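# Flip the serving platter face down onto the drying mat

## Task

Flip the serving platter, which starts face up, and leave it lying face down on the drying mat without contact with any fixed part of the rig (rails, edges, posts, braces, brackets, arm bases, mounts). After the platter begins to tip, the attempt is over if it is moved quickly, or if, beyond the point where it stands on its edge, it rotates or drops quickly.

## Robot and tools

Robot and frame. Two arms, left_arm and right_arm, are mounted on opposite sides of the table. left_arm's base sits on the +y side; these names do not match image left and right. All positions and velocities use one scene frame: origin at the table centre, +z up, table surface at z = 0.020 m. Distances are in metres, rotations in rad/s, orientations are quaternions written w first (qw, qx, qy, qz). Each gripper's fingers point along its own +x axis and close along its y axis. end_effector_position is the midpoint between the fingers, 3 to 4 cm back from the tips; only the outer 1.5 cm of each finger's inner face is flat. Reported poses may be off by a few centimetres, more when an arm is stretched out.

The row. Every arm command is a row of 16 numbers covering both arms, even when one arm stays put: left_arm x, y, z, qw, qx, qy, qz, opening, then the same eight for right_arm. x, y, z and the quaternion are an absolute pose for that gripper in the scene frame, not an offset. opening runs from -1 to 1: +1 is fully open (0.080 m), empty fingers touch near -0.78, and values below that close no further. Closing fully takes at least about 0.6 s. To keep an arm still, repeat its whole pose from the last result taken before it stopped, with the desired opening; to hold an orientation, resend the same quaternion every time rather than the drifted reported one.

execute_actions. Argument "actions" holds at most one item. An empty list just reports the state, with pictures. An action is {"rows": [...], "steps": n}: 1 to 15 rows, n from 10 to 15 control steps of 1/30 s each (default 15); one row per step, the last repeated. A call is rejected if any target lies more than 0.6 m from that arm's last reported position along any of its gripper axes. A wait is {"steps": n} with n up to 300, counted from the previous result, so thinking time is included. The result is captured 10 steps before the action finishes; those steps then run on. "cameras" picks pictures: names, ["all"], or []; an unknown name voids the call.

move. "target" is one row or a list of up to 15 rows (absolute poses, no distance limit). Each gripper follows a straight line, rotating the short way. "speed" is the path's top speed in m/s, 0.002 to 2.4, default 0.25 (rotation up to twice that in rad/s), one value or one per target. "blend" (m) rounds corners in a list. All paths finish together, last at least 0.5 s and are cut off after 10 s. Paths do not avoid obstacles or the other arm. The first target's openings are sent at once; later targets' openings on arrival, when everything has settled. "blocking": false returns about 0.5 s after start. "cameras" defaults to all. The result adds a "move:" line: done (within 8 mm and 2 degrees), off_target, moving, held, fault or blocked (stopped far from its target by an obstruction; arms then stay where they are). limits=paced means a pose was clipped, limits=held means steps were withheld by a check. done does not tell you whether something is touched.



Control behaviour. Each step the commanded orientation is limited to 32 degrees from the measured one, and damped inverse kinematics favours position over orientation. Grippers sag, lag, tilt and can miss small moves, especially at long reach; verify position and orientation after each move and correct tilt. Fast moves overshoot more. Do not route a gripper near its own arm's base or first-joint axis, which can flip the shoulder posture. The clearance check can halt commands bringing an arm near the other's forearm, but not grippers or wrist cameras colliding.

Gripping. grip_measured uses the opening scale. On first contact, command roughly 0.08 below its reading for full force, less for a gentler hold. Readings carry a fixed per-gripper error near 1 mm and read up to 3 mm narrow under full squeeze. grip_effort_n is motor effort (negative closing), not pad force, and keeps a residue at rest.

Other readings. Joint positions list waist, shoulder, elbow, wrist pitch, wrist yaw, wrist roll, then finger opening in metres. Joint ranges (rad): waist -3.054 to 3.054, shoulder 0 to 3.142, elbow 0 to 2.356, wrist pitch and yaw -1.571 to 1.571, wrist roll -3.142 to 3.142. Joint torques are total drive output, gravity included; external torques estimate outside loads (a push toward larger joint angles lowers them). "within noise" means an arm is still. Motor temperatures are shown when they change 5 °C or more.

Avoid. Contact torque at a joint limit (waist 17.2, shoulder 21.3, elbow 21.3, wrist pitch 5.61, wrist yaw 5.59, wrist roll 5.24 N m, held weight included) freezes that arm for 10 s. Motors heat when holding loads, stretched out or pushing at unreachable poses: MOTOR HOT from 50 °C, a 30 to 60 s hold or power loss at 95 °C. Never press the arms together or grip the other arm's fingers. Don't drop, slam or release the platter while it moves, and tip it slowly so it never falls or spins quickly past its edge. Nothing may leave the table. Keep the platter, grippers and camera cables clear of rig fixtures; a cable touching counts as the arm touching. Loose objects may get brief random shoves.

Each tool is called as name(argument=value, ...) on one line, values as JSON.

## Session

execute_actions(actions=[])

Scene clock: 0.00 s of 3974.00 s.
left_arm: end_effector_position=(-0.2348, +0.1986, +0.3795) grip_measured=+1.000 grip_effort_n=n/a end_effector_quat_wxyz=(+0.487, +0.119, -0.281, -0.818) | right_arm: end_effector_position=(-0.2734, -0.2619, +0.3193) grip_measured=+1.000 grip_effort_n=n/a end_effector_quat_wxyz=(+0.429, -0.471, +0.136, +0.759)
Joint positions: left_arm=[-0.867 0.997 0.748 0.333 -0.325 0.643 0.08] | right_arm=[1.048 1.439 1.609 -1.274 0.375 0.265 0.08]
Joint velocities: within noise
Joint torques (N m): no reading
External joint torques (N m): no reading
Motor temperatures (°C): left_arm=[30 33 24 25 26 32] | right_arm=[29 26 25 29 31 28]
Heat: left arm: hottest shoulder 33 °C (+0.0 °C/min); right arm: hottest wrist yaw 31 °C (+0.0 °C/min).
Hand target: left_arm -0.2347, +0.1988, +0.3801; -0.487, -0.118, +0.281, +0.818 | right_arm -0.2734, -0.2619, +0.3195; +0.430, -0.470, +0.136, +0.759

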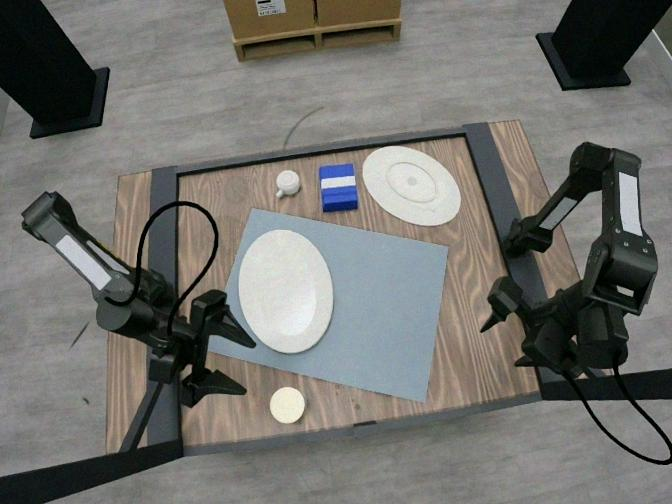

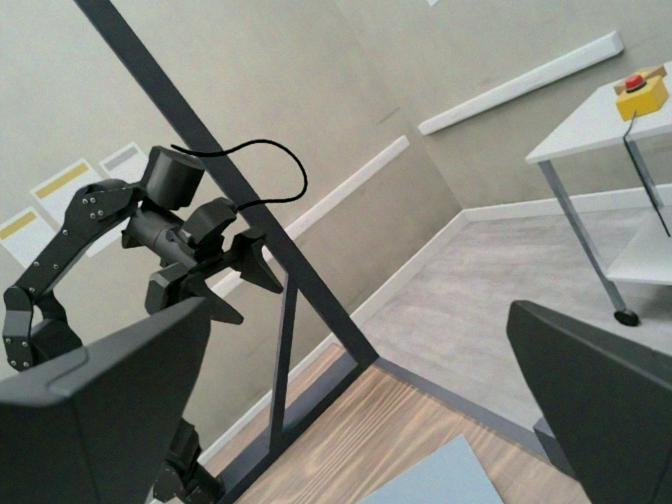

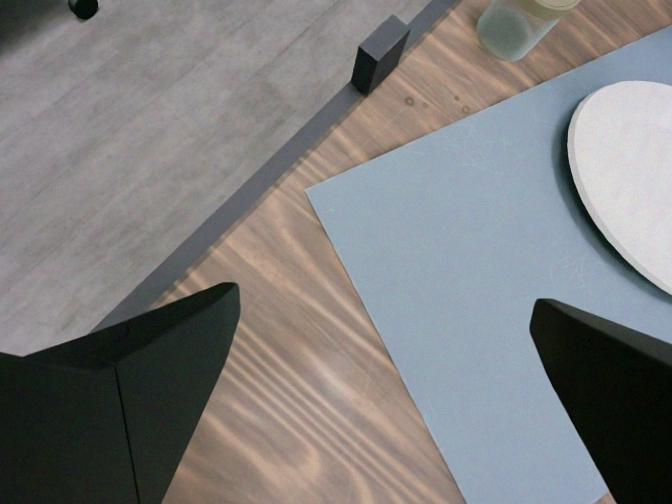

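zoom_image(camera="cam_high", region=[200, 120, 480, 330])

zoom_image(camera="cam_high", region=[100, 210, 480, 480])

Scaled by 1.800 from the camera's 672x504 image, which has a finer 960x720 frame.

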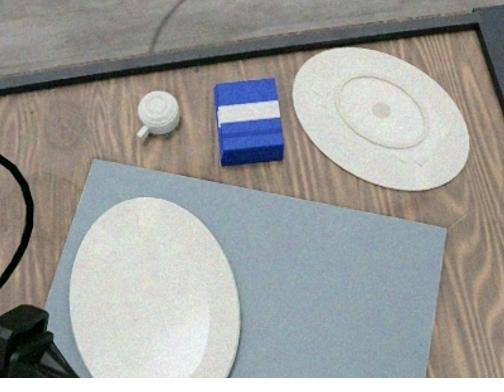

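Scaled by 1.326 from the camera's 672x504 image, which has a finer 960x720 frame.

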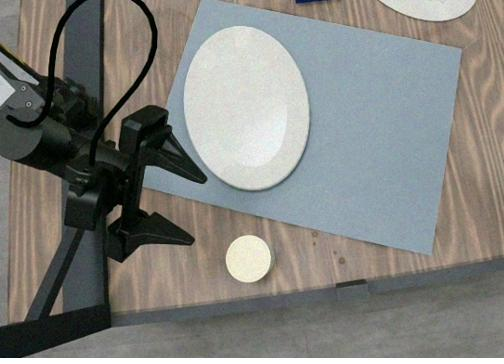

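move(target=[-0.05,0.18,0.36,0.5,0.5,0.5,-0.5,1,-0.2734,-0.2619,0.3193,0.429,-0.471,0.136,0.759,1])

Scene clock: 6.33 s of 3974.00 s.
left_arm: end_effector_position=(-0.0504, +0.1783, +0.3609) grip_measured=+1.000 grip_effort_n=-0.2 end_effector_quat_wxyz=(+0.579, +0.374, +0.397, -0.607) | right_arm: end_effector_position=(-0.2734, -0.2619, +0.3193) grip_measured=+1.000 grip_effort_n=-1.6 end_effector_quat_wxyz=(+0.429, -0.471, +0.136, +0.759)
Joint positions: left_arm=[-0.156 1.473 1.893 -1.569 -0.005 -0.131 0.08] | right_arm=[1.048 1.439 1.609 -1.274 0.375 0.265 0.08]
Joint torques (N m): left_arm=[0.16 -4.8 5.34 0.8 0.14 -0.03] | right_arm=[-0.04 -6.29 5.21 0.86 0.13 -0.04]
External joint torques (N m): left_arm=[0.17 -0.18 0.01 -0.23 0.15 -0.04] | right_arm=[-0.06 -1.26 -0.85 -0.2 -0.09 -0.05]
Heat: left arm: hottest shoulder 33 °C (+0.0 °C/min); right arm: hottest wrist yaw 31 °C (+0.0 °C/min).
Hand target: left_arm -0.0500, +0.1800, +0.3594; +0.578, +0.374, +0.400, -0.605 | right_arm -0.2734, -0.2619, +0.3192; +0.429, -0.471, +0.136, +0.759
Off the commanded pose: left_arm 0.002 m, 24 deg | right_arm 0.000 m, 0 deg.
joint sent to its limit (left arm) — joint 4 (wrist pitch), lower limit.
Kept back: nothing.
move: off_target (left_arm)

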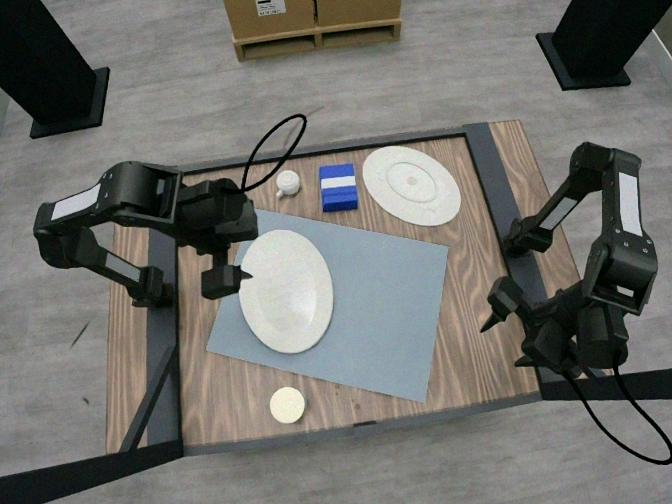

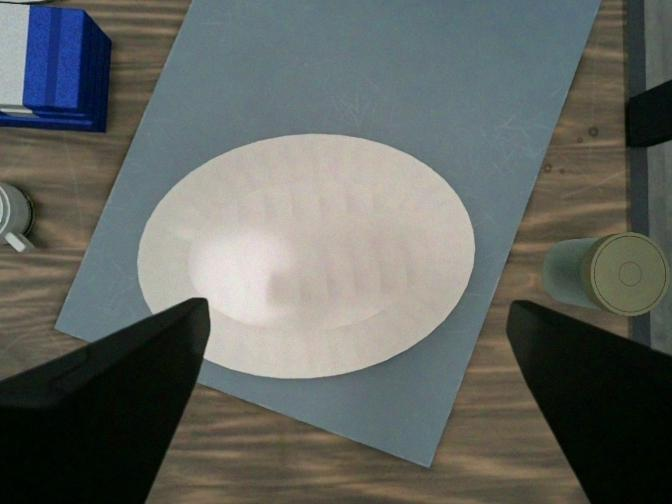

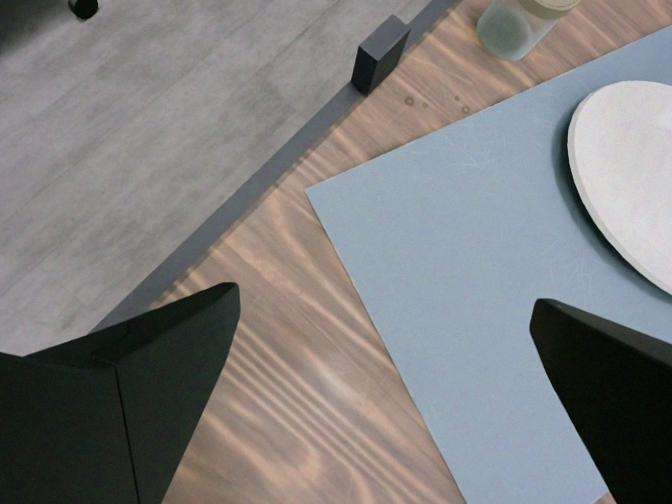

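move(target=[-0.22,0.3,0.4,0.487,0.119,-0.281,-0.818,1,-0.06,-0.14,0.16,0.5964,0.3799,0.5964,0.3799,1])

zoom_image(camera="cam_right_wrist", region=[168, 50, 672, 504])

Scene clock: 15.23 s of 3974.00 s.
left_arm: end_effector_position=(-0.2193, +0.2989, +0.4028) grip_measured=+1.000 grip_effort_n=-0.2 end_effector_quat_wxyz=(+0.491, +0.118, -0.278, -0.817) | right_arm: end_effector_position=(-0.0622, -0.1381, +0.1661) grip_measured=+1.000 grip_effort_n=-2.6 end_effector_quat_wxyz=(+0.592, +0.381, +0.596, +0.387)
Joint positions: left_arm=[-1.374 0.737 0.748 0.11 -0.838 0.699 0.08] | right_arm=[0.154 1.132 0.371 0.333 0.146 1.638 0.08]
Joint torques (N m): left_arm=[-0.24 -1.76 6.72 1.64 0.26 0.08] | right_arm=[-0.3 -3.16 4.22 1.58 0.23 0.08]
External joint torques (N m): left_arm=[-0.23 -0.78 -0.01 0.16 0.2 0.11] | right_arm=[-0.33 0.01 -2.29 -0.1 0.17 0.13]
Heat: left arm: hottest shoulder 33 °C (+0.0 °C/min); right arm: hottest wrist yaw 31 °C (+0.0 °C/min).
Hand target: left_arm -0.2200, +0.3000, +0.4001; -0.487, -0.119, +0.281, +0.818 | right_arm -0.0600, -0.1401, +0.1601; +0.596, +0.380, +0.596, +0.380
Off the commanded pose: left_arm 0.003 m, 1 deg | right_arm 0.007 m, 1 deg.
Kept back: nothing.
move: done

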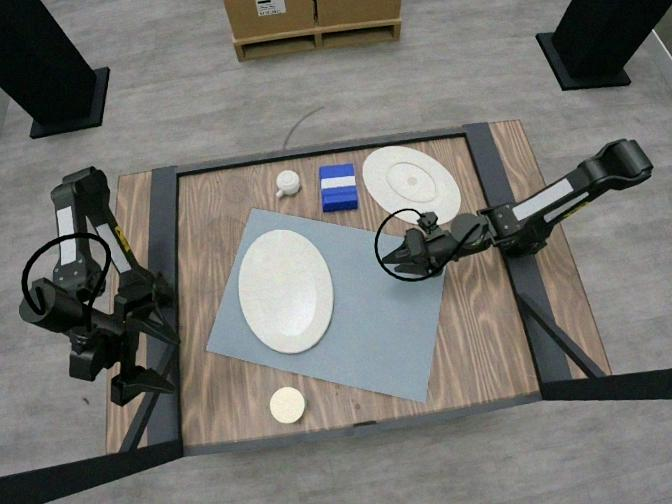

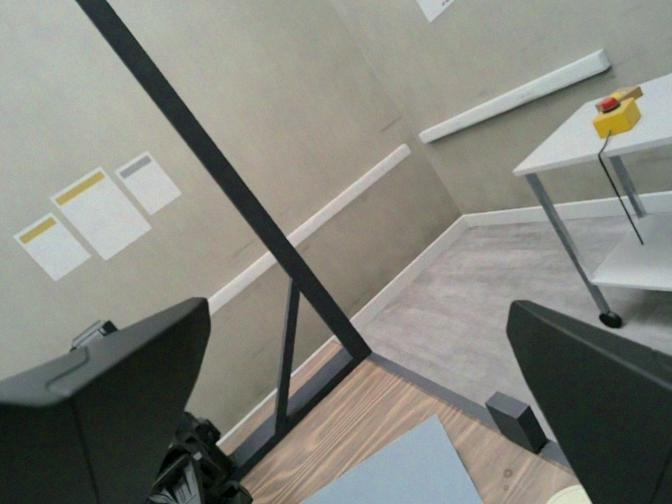

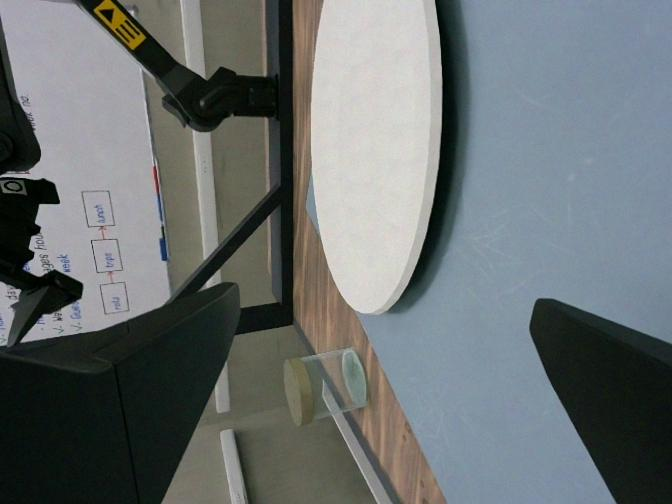

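Scaled by 1.000.

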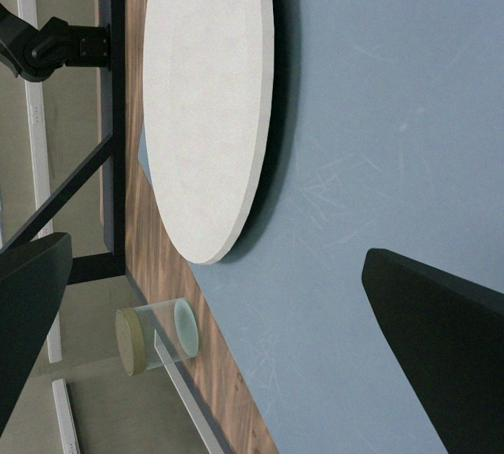

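move(target=[-0.22,0.3,0.4,0.487,0.119,-0.281,-0.818,1,-0.06,-0.10,0.25,0.641,-0.2988,0.2988,0.641,1])

Scene clock: 20.27 s of 3974.00 s.
left_arm: end_effector_position=(-0.2194, +0.2990, +0.4028) grip_measured=+1.000 grip_effort_n=-0.2 end_effector_quat_wxyz=(+0.491, +0.118, -0.279, -0.817) | right_arm: end_effector_position=(-0.0592, -0.1028, +0.2476) grip_measured=+1.000 grip_effort_n=-3.0 end_effector_quat_wxyz=(+0.640, -0.298, +0.302, +0.640)
Joint positions: left_arm=[-1.375 0.737 0.747 0.111 -0.838 0.7 0.08] | right_arm=[0.098 1.374 1.189 -0.694 0.07 0.093 0.08]
Joint torques (N m): left_arm=[-0.26 -1.76 6.77 1.63 0.26 0.08] | right_arm=[0.13 -5.61 7.45 0.99 0.26 -0.09]
External joint torques (N m): left_arm=[-0.26 -0.79 0.03 0.15 0.2 0.1] | right_arm=[0.09 -0.3 0.65 -0.36 0.23 -0.09]
Heat: left arm: hottest shoulder 33 °C (+0.0 °C/min); right arm: hottest wrist pitch 31 °C (+5.9 °C/min).
Hand target: left_arm -0.2200, +0.3000, +0.4001; -0.487, -0.119, +0.281, +0.818 | right_arm -0.0600, -0.1000, +0.2500; +0.641, -0.299, +0.299, +0.641
Off the commanded pose: left_arm 0.003 m, 1 deg | right_arm 0.004 m, 0 deg.
Kept back: nothing.
move: done

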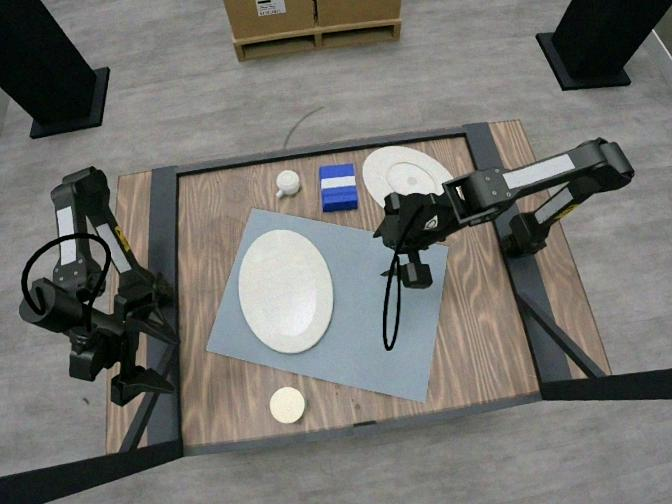

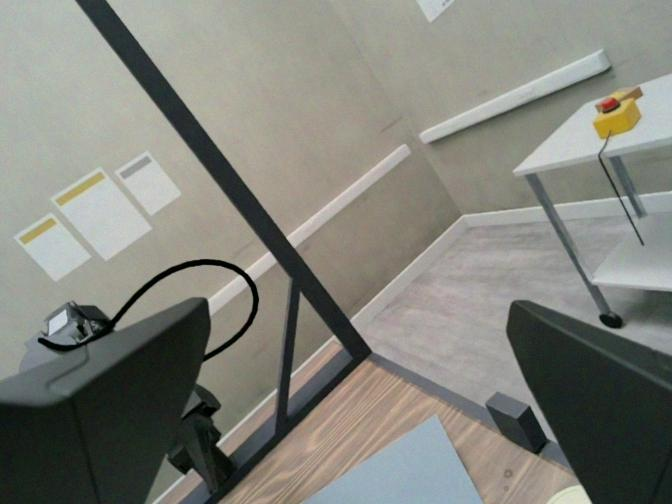

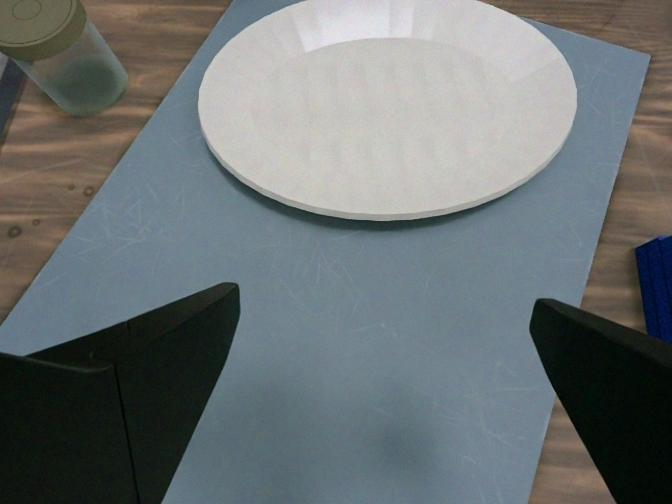

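move(target=[-0.22,0.3,0.4,0.487,0.119,-0.281,-0.818,1,-0.06,-0.10,0.085,0.561,0.4305,0.561,0.4305,0.2])

zoom_image(camera="cam_high", region=[220, 180, 460, 360])

Scene clock: 25.07 s of 3974.00 s.
left_arm: end_effector_position=(-0.2194, +0.2990, +0.4027) grip_measured=+1.000 grip_effort_n=-0.2 end_effector_quat_wxyz=(+0.491, +0.118, -0.279, -0.817) | right_arm: end_effector_position=(-0.0493, -0.1049, +0.1023) grip_measured=+0.204 grip_effort_n=-18.8 end_effector_quat_wxyz=(+0.562, +0.448, +0.539, +0.440)
Joint positions: left_arm=[-1.375 0.737 0.747 0.111 -0.838 0.7 0.08] | right_arm=[0.104 1.855 0.244 1.395 0.148 1.585 0.044]
Joint torques (N m): left_arm=[-0.25 -1.77 6.76 1.63 0.25 0.07] | right_arm=[1.67 0.98 4.75 0.38 -0.26 0.69]
External joint torques (N m): left_arm=[-0.24 -0.74 -0.03 0.14 0.2 0.1] | right_arm=[1.66 6.09 1.82 -1.35 -0.29 0.74]
Heat: left arm: hottest shoulder 33 °C (+0.0 °C/min); right arm: hottest wrist pitch 31 °C (+4.8 °C/min).
Hand target: left_arm -0.2200, +0.3000, +0.3999; -0.487, -0.119, +0.281, +0.818 | right_arm -0.0598, -0.1016, +0.0855; +0.561, +0.430, +0.561, +0.430
Off the commanded pose: left_arm 0.003 m, 1 deg | right_arm 0.021 m, 3 deg.
Kept back: nothing.
move: off_target (right_arm)

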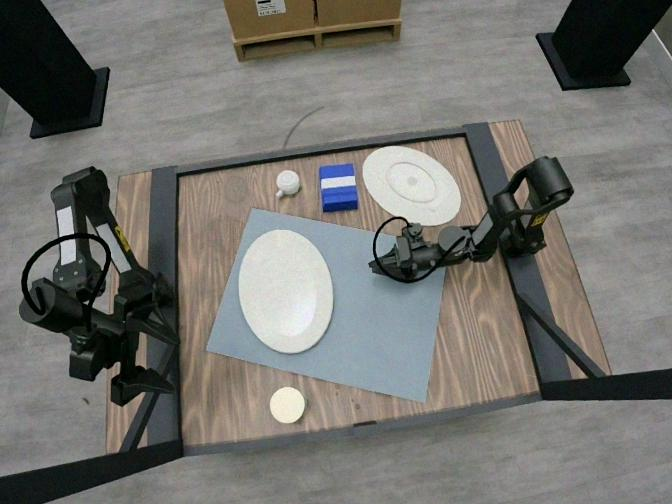

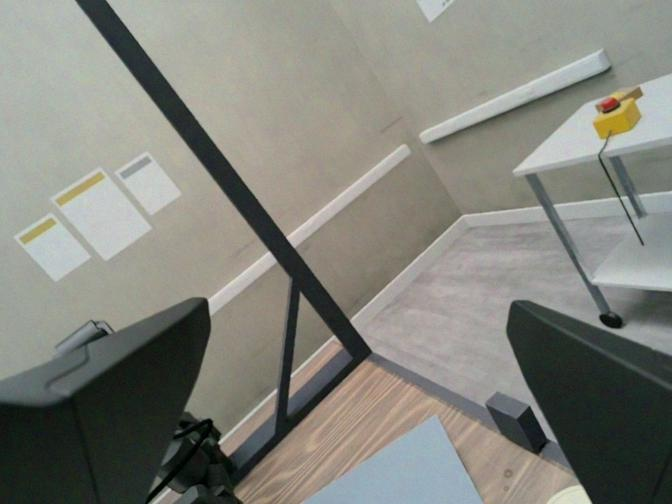

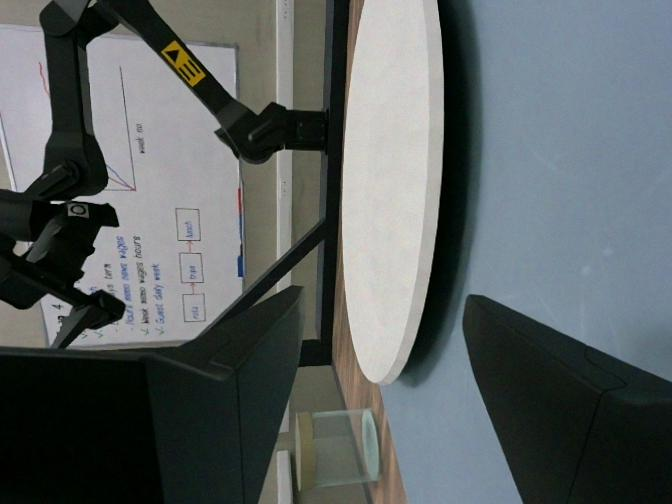

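Scaled by 2.100 from the camera's 672x504 image, which has a finer 960x720 frame.

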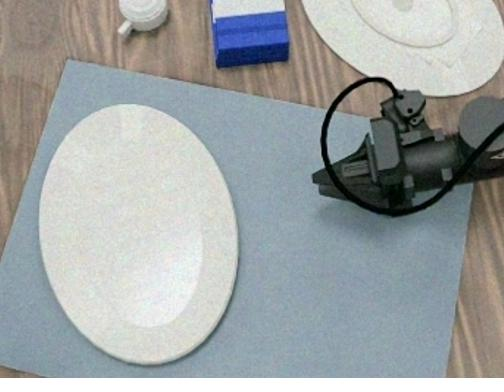

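move(target=[[-0.22,0.3,0.4,0.487,0.119,-0.281,-0.818,1,-0.06,-0.09,0.15,0.6409,0.2988,0.6409,0.2988,0.25],[-0.22,0.3,0.4,0.487,0.119,-0.281,-0.818,1,-0.06,-0.06,0.09,0.6409,0.2988,0.6409,0.2988,0.25]])

zoom_image(camera="cam_high", region=[220, 180, 460, 360])

Scene clock: 28.60 s of 3974.00 s.
left_arm: end_effector_position=(-0.2194, +0.2990, +0.4027) grip_measured=+1.000 grip_effort_n=-0.7 end_effector_quat_wxyz=(+0.491, +0.118, -0.279, -0.817) | right_arm: end_effector_position=(-0.0605, -0.0609, +0.0926) grip_measured=+0.246 grip_effort_n=16.0 end_effector_quat_wxyz=(+0.641, +0.301, +0.640, +0.299)
Joint positions: left_arm=[-1.375 0.737 0.747 0.111 -0.838 0.7 0.08] | right_arm=[0.096 1.685 0.691 0.296 0.088 1.644 0.046]
Joint torques (N m): left_arm=[-0.27 -1.76 6.77 1.63 0.26 0.07] | right_arm=[-0.46 -6.68 4.76 1.52 -0.06 -0.18]
External joint torques (N m): left_arm=[-0.27 -0.75 -0.03 0.14 0.2 0.1] | right_arm=[-0.37 -0.11 -0.91 -0.01 -0.15 -0.13]
Motor temperatures (°C): left_arm=[30 33 28 30 26 32] | right_arm=[29 27 29 31 31 28]
Heat: left arm: hottest shoulder 33 °C (+0.0 °C/min); right arm: hottest wrist pitch 31 °C (+4.2 °C/min).
Hand target: left_arm -0.2200, +0.3000, +0.4000; -0.487, -0.119, +0.281, +0.818 | right_arm -0.0600, -0.0601, +0.0900; +0.641, +0.299, +0.641, +0.299
Off the commanded pose: left_arm 0.003 m, 1 deg | right_arm 0.003 m, 0 deg.
Kept back: nothing.
move: done

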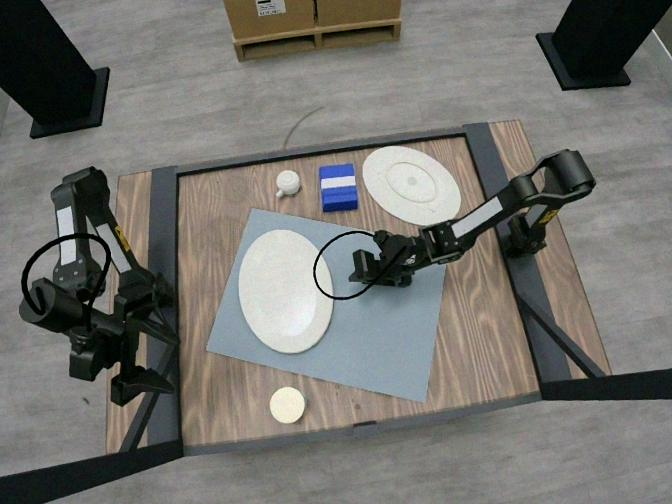

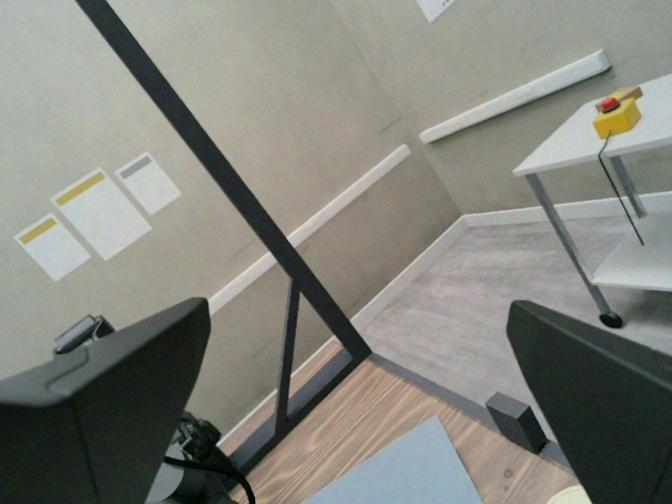

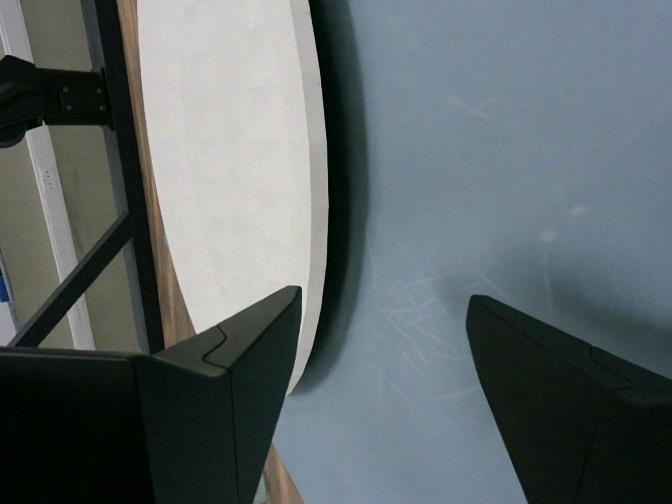

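Scaled by 2.100 from the camera's 672x504 image, which has a finer 960x720 frame.

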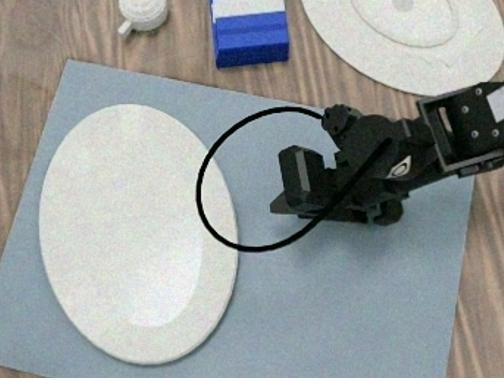

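move(target=[-0.22,0.3,0.4,0.487,0.119,-0.281,-0.818,1,-0.06,-0.045,0.072,0.6409,0.2988,0.6409,0.2988,0.25], speed=0.08)

zoom_image(camera="cam_high", region=[220, 180, 460, 360])

Scene clock: 29.83 s of 3974.00 s.
left_arm: end_effector_position=(-0.2194, +0.2990, +0.4027) grip_measured=+1.000 grip_effort_n=-0.7 end_effector_quat_wxyz=(+0.491, +0.118, -0.279, -0.817) | right_arm: end_effector_position=(-0.0603, -0.0486, +0.0724) grip_measured=+0.246 grip_effort_n=16.0 end_effector_quat_wxyz=(+0.642, +0.299, +0.641, +0.297)
Joint positions: left_arm=[-1.375 0.737 0.747 0.111 -0.838 0.7 0.08] | right_arm=[0.09 1.792 0.717 0.371 0.084 1.641 0.046]
Joint torques (N m): left_arm=[-0.26 -1.76 6.77 1.63 0.25 0.07] | right_arm=[-0.51 -7.06 5.5 1.48 -0.06 -0.21]
External joint torques (N m): left_arm=[-0.26 -0.77 0 0.14 0.19 0.1] | right_arm=[-0.55 -0.08 0.24 -0.02 -0.13 -0.17]
Heat: left arm: hottest shoulder 33 °C (+0.0 °C/min); right arm: hottest wrist pitch 31 °C (+4.0 °C/min).
Hand target: left_arm -0.2200, +0.3000, +0.4000; -0.487, -0.119, +0.281, +0.818 | right_arm -0.0600, -0.0451, +0.0721; +0.641, +0.299, +0.641, +0.299
Off the commanded pose: left_arm 0.003 m, 1 deg | right_arm 0.004 m, 0 deg.
Kept back: nothing.
move: done

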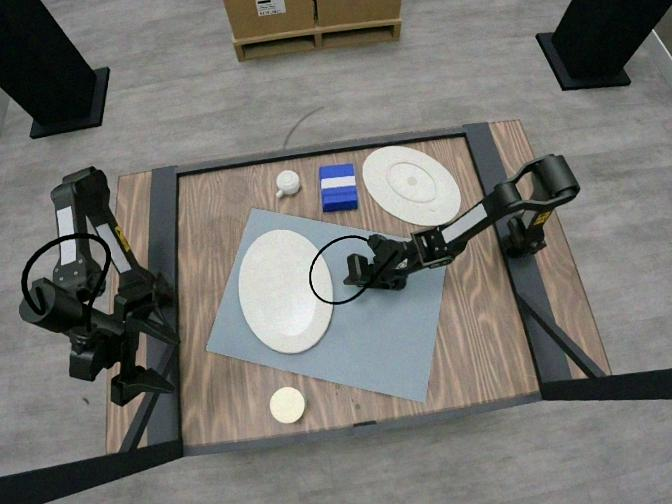

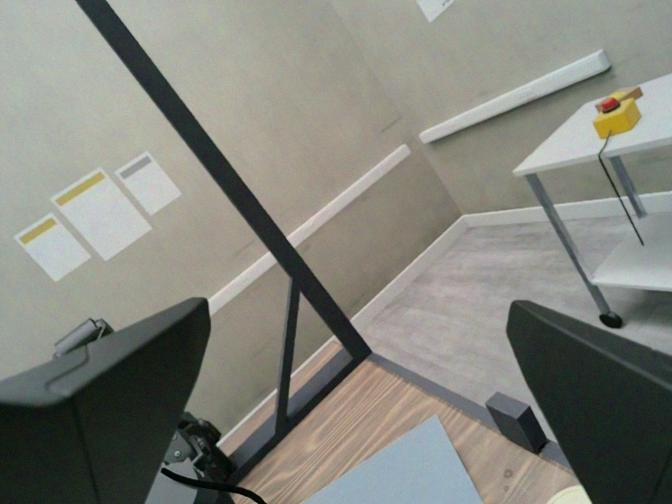

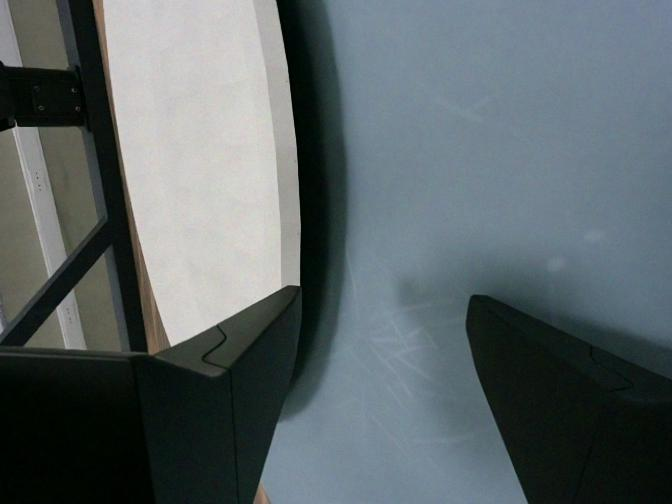

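Scaled by 2.100 from the camera's 672x504 image, which has a finer 960x720 frame.

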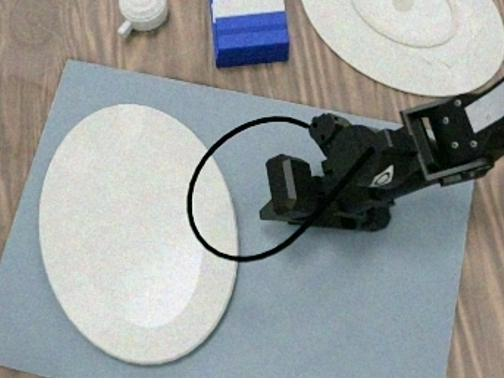

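move(target=[-0.22,0.3,0.4,0.487,0.119,-0.281,-0.818,1,-0.06,-0.01,0.072,0.6409,0.2988,0.6409,0.2988,0.25], speed=0.06)

zoom_image(camera="cam_high", region=[220, 180, 460, 360])

Scene clock: 31.33 s of 3974.00 s.
left_arm: end_effector_position=(-0.2194, +0.2990, +0.4027) grip_measured=+1.000 grip_effort_n=-0.7 end_effector_quat_wxyz=(+0.491, +0.118, -0.279, -0.817) | right_arm: end_effector_position=(-0.0603, -0.0134, +0.0738) grip_measured=+0.246 grip_effort_n=16.0 end_effector_quat_wxyz=(+0.641, +0.301, +0.640, +0.298)
Joint positions: left_arm=[-1.375 0.737 0.747 0.111 -0.838 0.7 0.08] | right_arm=[0.08 1.894 0.865 0.33 0.076 1.634 0.046]
Joint torques (N m): left_arm=[-0.25 -1.76 6.78 1.62 0.26 0.07] | right_arm=[-0.25 -7.62 5.78 1.27 -0.07 -0.2]
External joint torques (N m): left_arm=[-0.27 -0.76 0.01 0.14 0.21 0.1] | right_arm=[-0.29 0.33 0.29 -0.25 -0.14 -0.16]
Heat: left arm: hottest shoulder 33 °C (+0.0 °C/min); right arm: hottest wrist pitch 31 °C (+3.8 °C/min).
Hand target: left_arm -0.2200, +0.3000, +0.4000; -0.487, -0.119, +0.281, +0.818 | right_arm -0.0599, -0.0101, +0.0719; +0.641, +0.299, +0.641, +0.299
Off the commanded pose: left_arm 0.003 m, 1 deg | right_arm 0.004 m, 0 deg.
Kept back: nothing.
move: done

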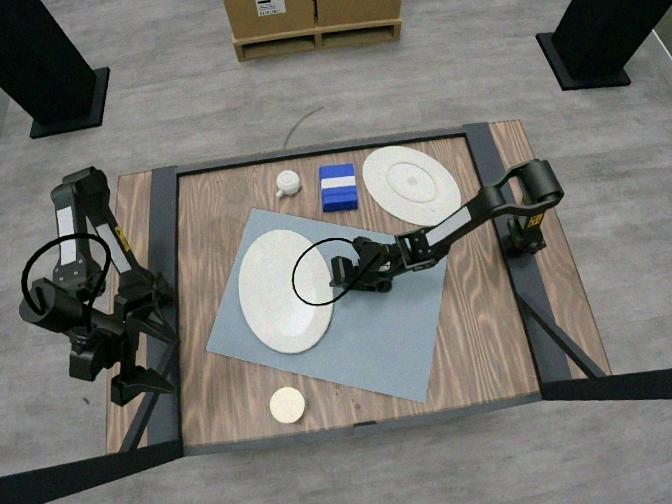

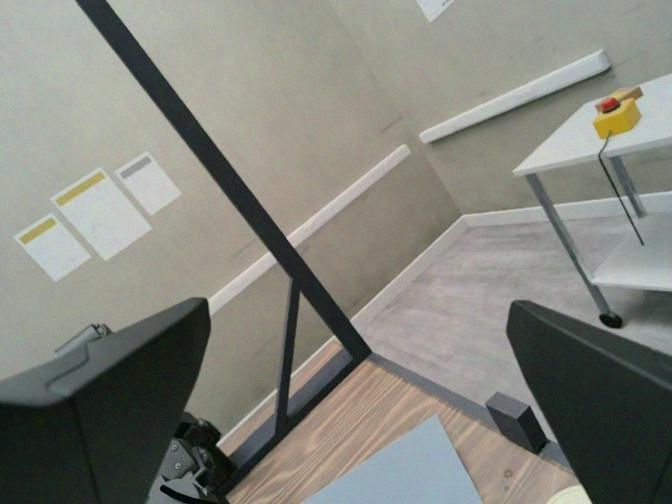

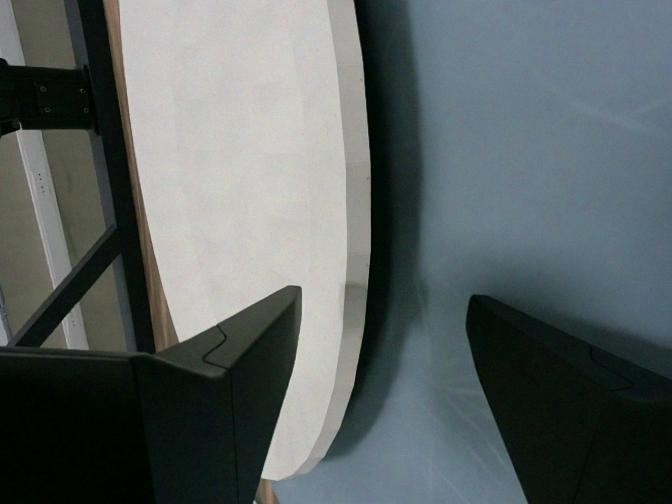

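Scaled by 2.100 from the camera's 672x504 image, which has a finer 960x720 frame.

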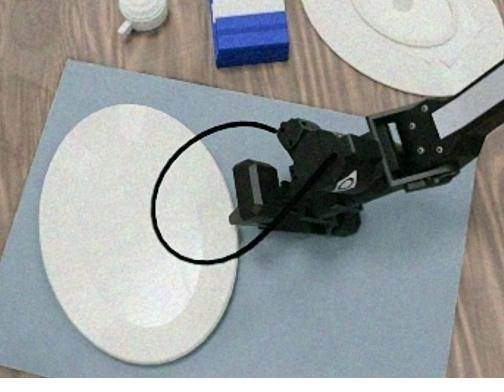

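move(target=[-0.22,0.3,0.4,0.487,0.119,-0.281,-0.818,1,-0.06,0.009,0.071,0.6409,0.2988,0.6409,0.2988,0.25], speed=0.05)

zoom_image(camera="cam_high", region=[220, 180, 460, 360])

Scene clock: 32.57 s of 3974.00 s.
left_arm: end_effector_position=(-0.2194, +0.2990, +0.4027) grip_measured=+1.000 grip_effort_n=-0.2 end_effector_quat_wxyz=(+0.491, +0.118, -0.279, -0.817) | right_arm: end_effector_position=(-0.0606, +0.0049, +0.0743) grip_measured=+0.246 grip_effort_n=15.6 end_effector_quat_wxyz=(+0.641, +0.300, +0.640, +0.299)
Joint positions: left_arm=[-1.375 0.737 0.747 0.111 -0.838 0.7 0.08] | right_arm=[0.076 1.947 0.947 0.302 0.073 1.631 0.046]
Joint torques (N m): left_arm=[-0.25 -1.77 6.77 1.62 0.25 0.07] | right_arm=[-0.53 -7.62 6.16 1.55 -0.08 -0.18]
External joint torques (N m): left_arm=[-0.26 -0.78 0 0.14 0.2 0.1] | right_arm=[-0.54 0.78 0.63 0.04 -0.15 -0.14]
Heat: left arm: hottest shoulder 33 °C (+0.0 °C/min); right arm: hottest wrist pitch 31 °C (+3.7 °C/min).
Hand target: left_arm -0.2200, +0.3000, +0.4000; -0.487, -0.119, +0.281, +0.818 | right_arm -0.0600, +0.0089, +0.0710; +0.641, +0.299, +0.641, +0.299
Off the commanded pose: left_arm 0.003 m, 1 deg | right_arm 0.005 m, 0 deg.
Kept back: nothing.
move: done

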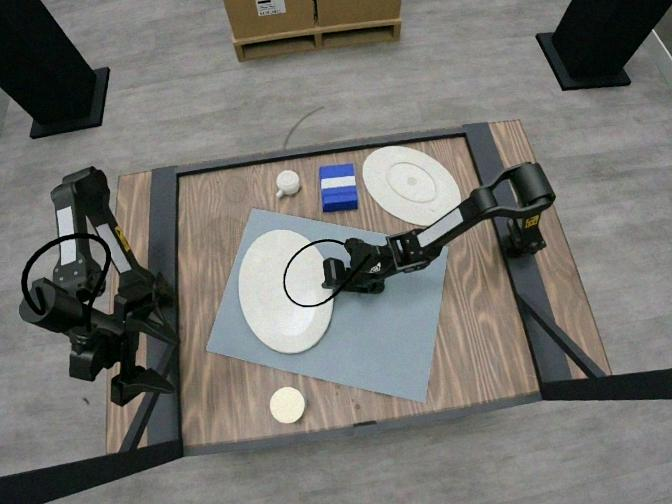

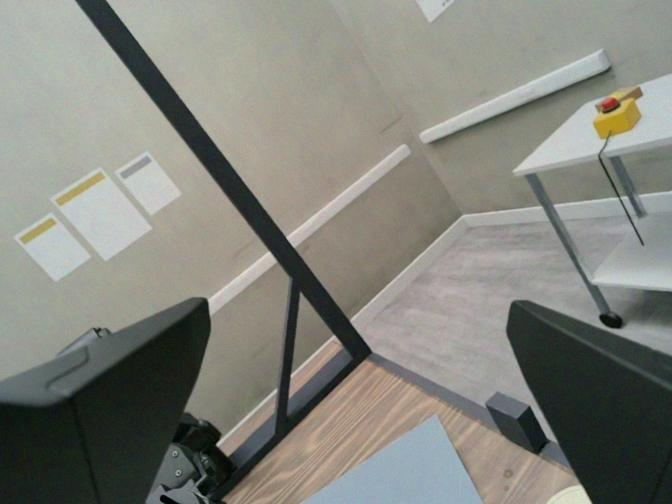

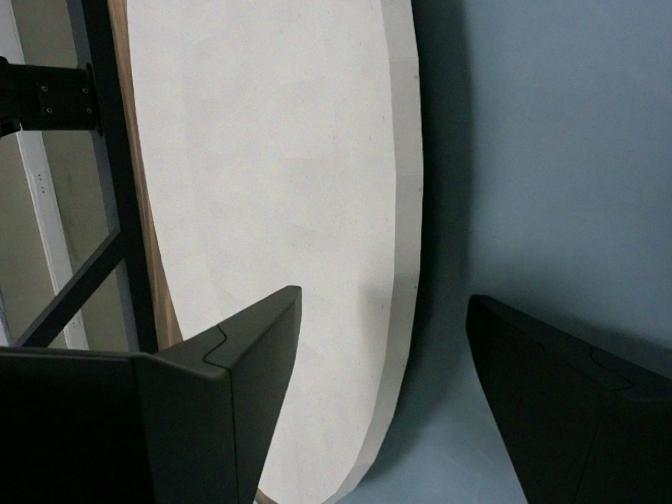

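Scaled by 2.100 from the camera's 672x504 image, which has a finer 960x720 frame.

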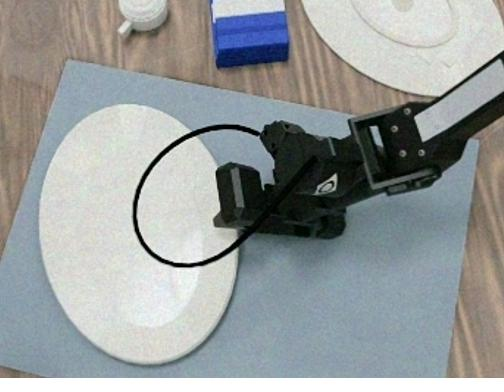

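move(target=[-0.22,0.3,0.4,0.487,0.119,-0.281,-0.818,1,-0.06,0.009,0.071,0.6409,0.2988,0.6409,0.2988,-0.55], speed=0.05)

Scene clock: 35.20 s of 3974.00 s.
left_arm: end_effector_position=(-0.2194, +0.2990, +0.4027) grip_measured=+1.000 grip_effort_n=-0.2 end_effector_quat_wxyz=(+0.491, +0.118, -0.279, -0.817) | right_arm: end_effector_position=(-0.0607, +0.0049, +0.0741) grip_measured=-0.544 grip_effort_n=-26.7 end_effector_quat_wxyz=(+0.641, +0.299, +0.640, +0.299)
Joint positions: left_arm=[-1.375 0.737 0.747 0.111 -0.838 0.7 0.08] | right_arm=[0.076 1.947 0.947 0.3 0.072 1.63 0.011]
Joint torques (N m): left_arm=[-0.25 -1.76 6.78 1.63 0.25 0.07] | right_arm=[-0.25 -7.75 6.29 1.58 -0.07 -0.18]
External joint torques (N m): left_arm=[-0.25 -0.82 0.06 0.16 0.19 0.1] | right_arm=[-0.22 0.66 0.77 0.08 -0.14 -0.14]
Heat: left arm: hottest shoulder 33 °C (+0.0 °C/min); right arm: hottest wrist pitch 32 °C (+5.1 °C/min).
Hand target: left_arm -0.2200, +0.3000, +0.4000; -0.487, -0.119, +0.281, +0.818 | right_arm -0.0600, +0.0089, +0.0710; +0.641, +0.299, +0.641, +0.299
Off the commanded pose: left_arm 0.003 m, 1 deg | right_arm 0.005 m, 0 deg.
Kept back: nothing.
move: done

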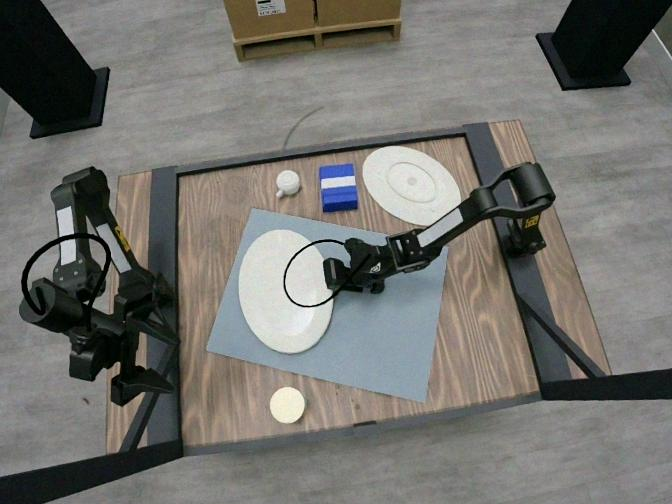

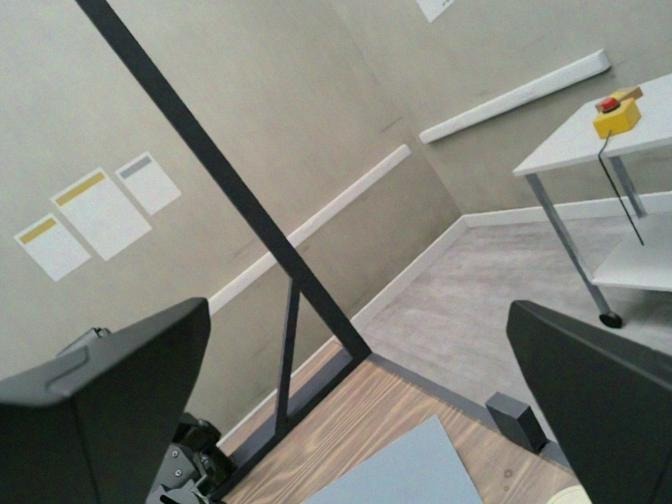

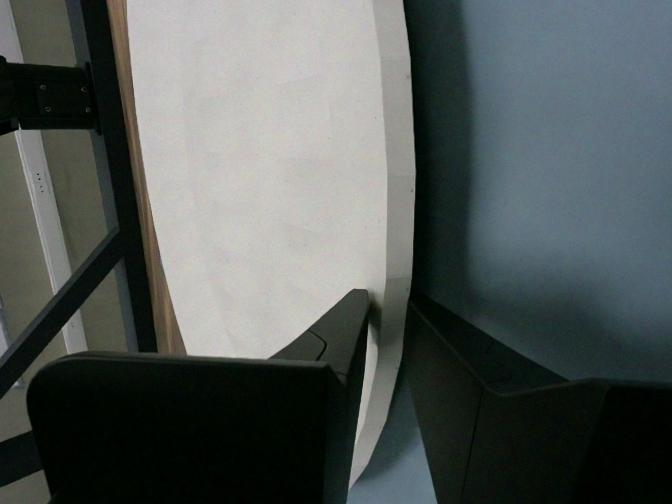

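move(target=[-0.22,0.3,0.4,0.487,0.119,-0.281,-0.818,1,-0.06,0.009,0.073,0.6409,0.2988,0.6409,0.2988,-0.8], speed=0.05)

Scene clock: 36.17 s of 3974.00 s.
left_arm: end_effector_position=(-0.2194, +0.2990, +0.4027) grip_measured=+1.000 grip_effort_n=-0.2 end_effector_quat_wxyz=(+0.491, +0.118, -0.279, -0.817) | right_arm: end_effector_position=(-0.0608, +0.0047, +0.0738) grip_measured=-0.631 grip_effort_n=-83.5 end_effector_quat_wxyz=(+0.642, +0.298, +0.641, +0.298)
Joint positions: left_arm=[-1.375 0.737 0.747 0.111 -0.838 0.7 0.08] | right_arm=[0.076 1.947 0.949 0.296 0.071 1.629 0.007]
Joint torques (N m): left_arm=[-0.25 -1.76 6.76 1.63 0.26 0.07] | right_arm=[-0.26 -8.33 6.22 1.37 -0.04 -0.1]
External joint torques (N m): left_arm=[-0.25 -0.82 0.04 0.16 0.2 0.1] | right_arm=[-0.27 0.05 0.71 -0.12 -0.11 -0.06]
Heat: left arm: hottest shoulder 33 °C (+0.0 °C/min); right arm: hottest wrist pitch 32 °C (+5.0 °C/min).
Hand target: left_arm -0.2200, +0.3000, +0.4000; -0.487, -0.119, +0.281, +0.818 | right_arm -0.0600, +0.0089, +0.0730; +0.641, +0.299, +0.641, +0.299
Off the commanded pose: left_arm 0.003 m, 1 deg | right_arm 0.004 m, 0 deg.
Kept back: nothing.
move: done

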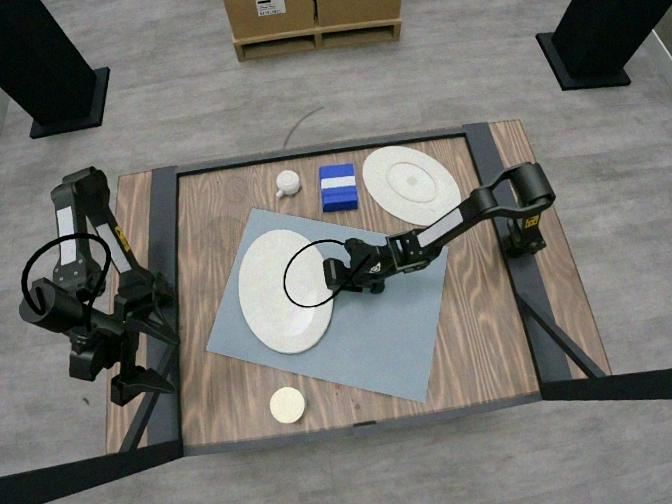

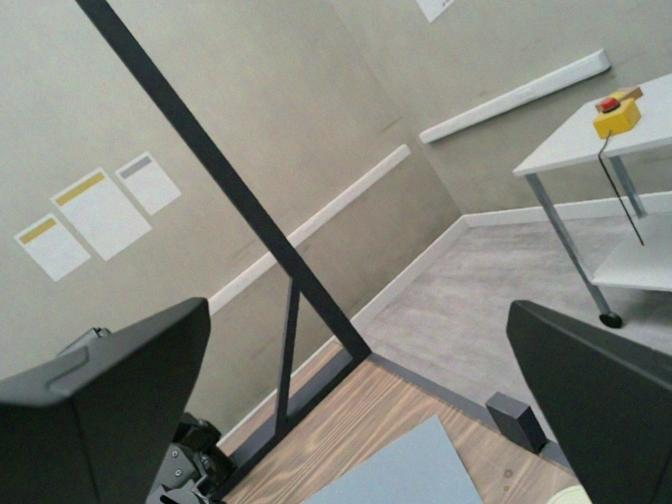

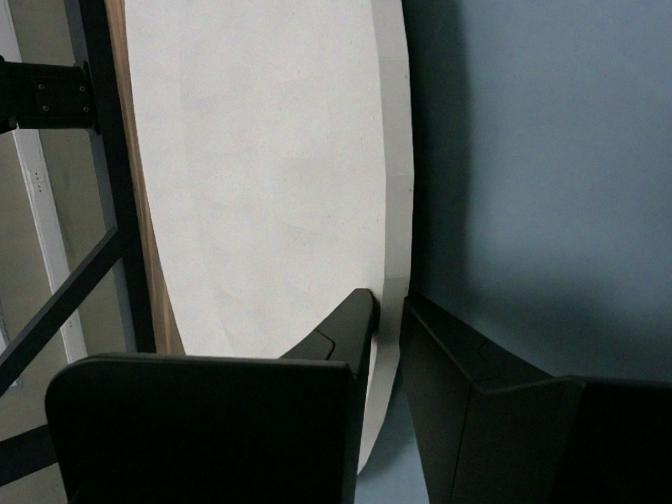

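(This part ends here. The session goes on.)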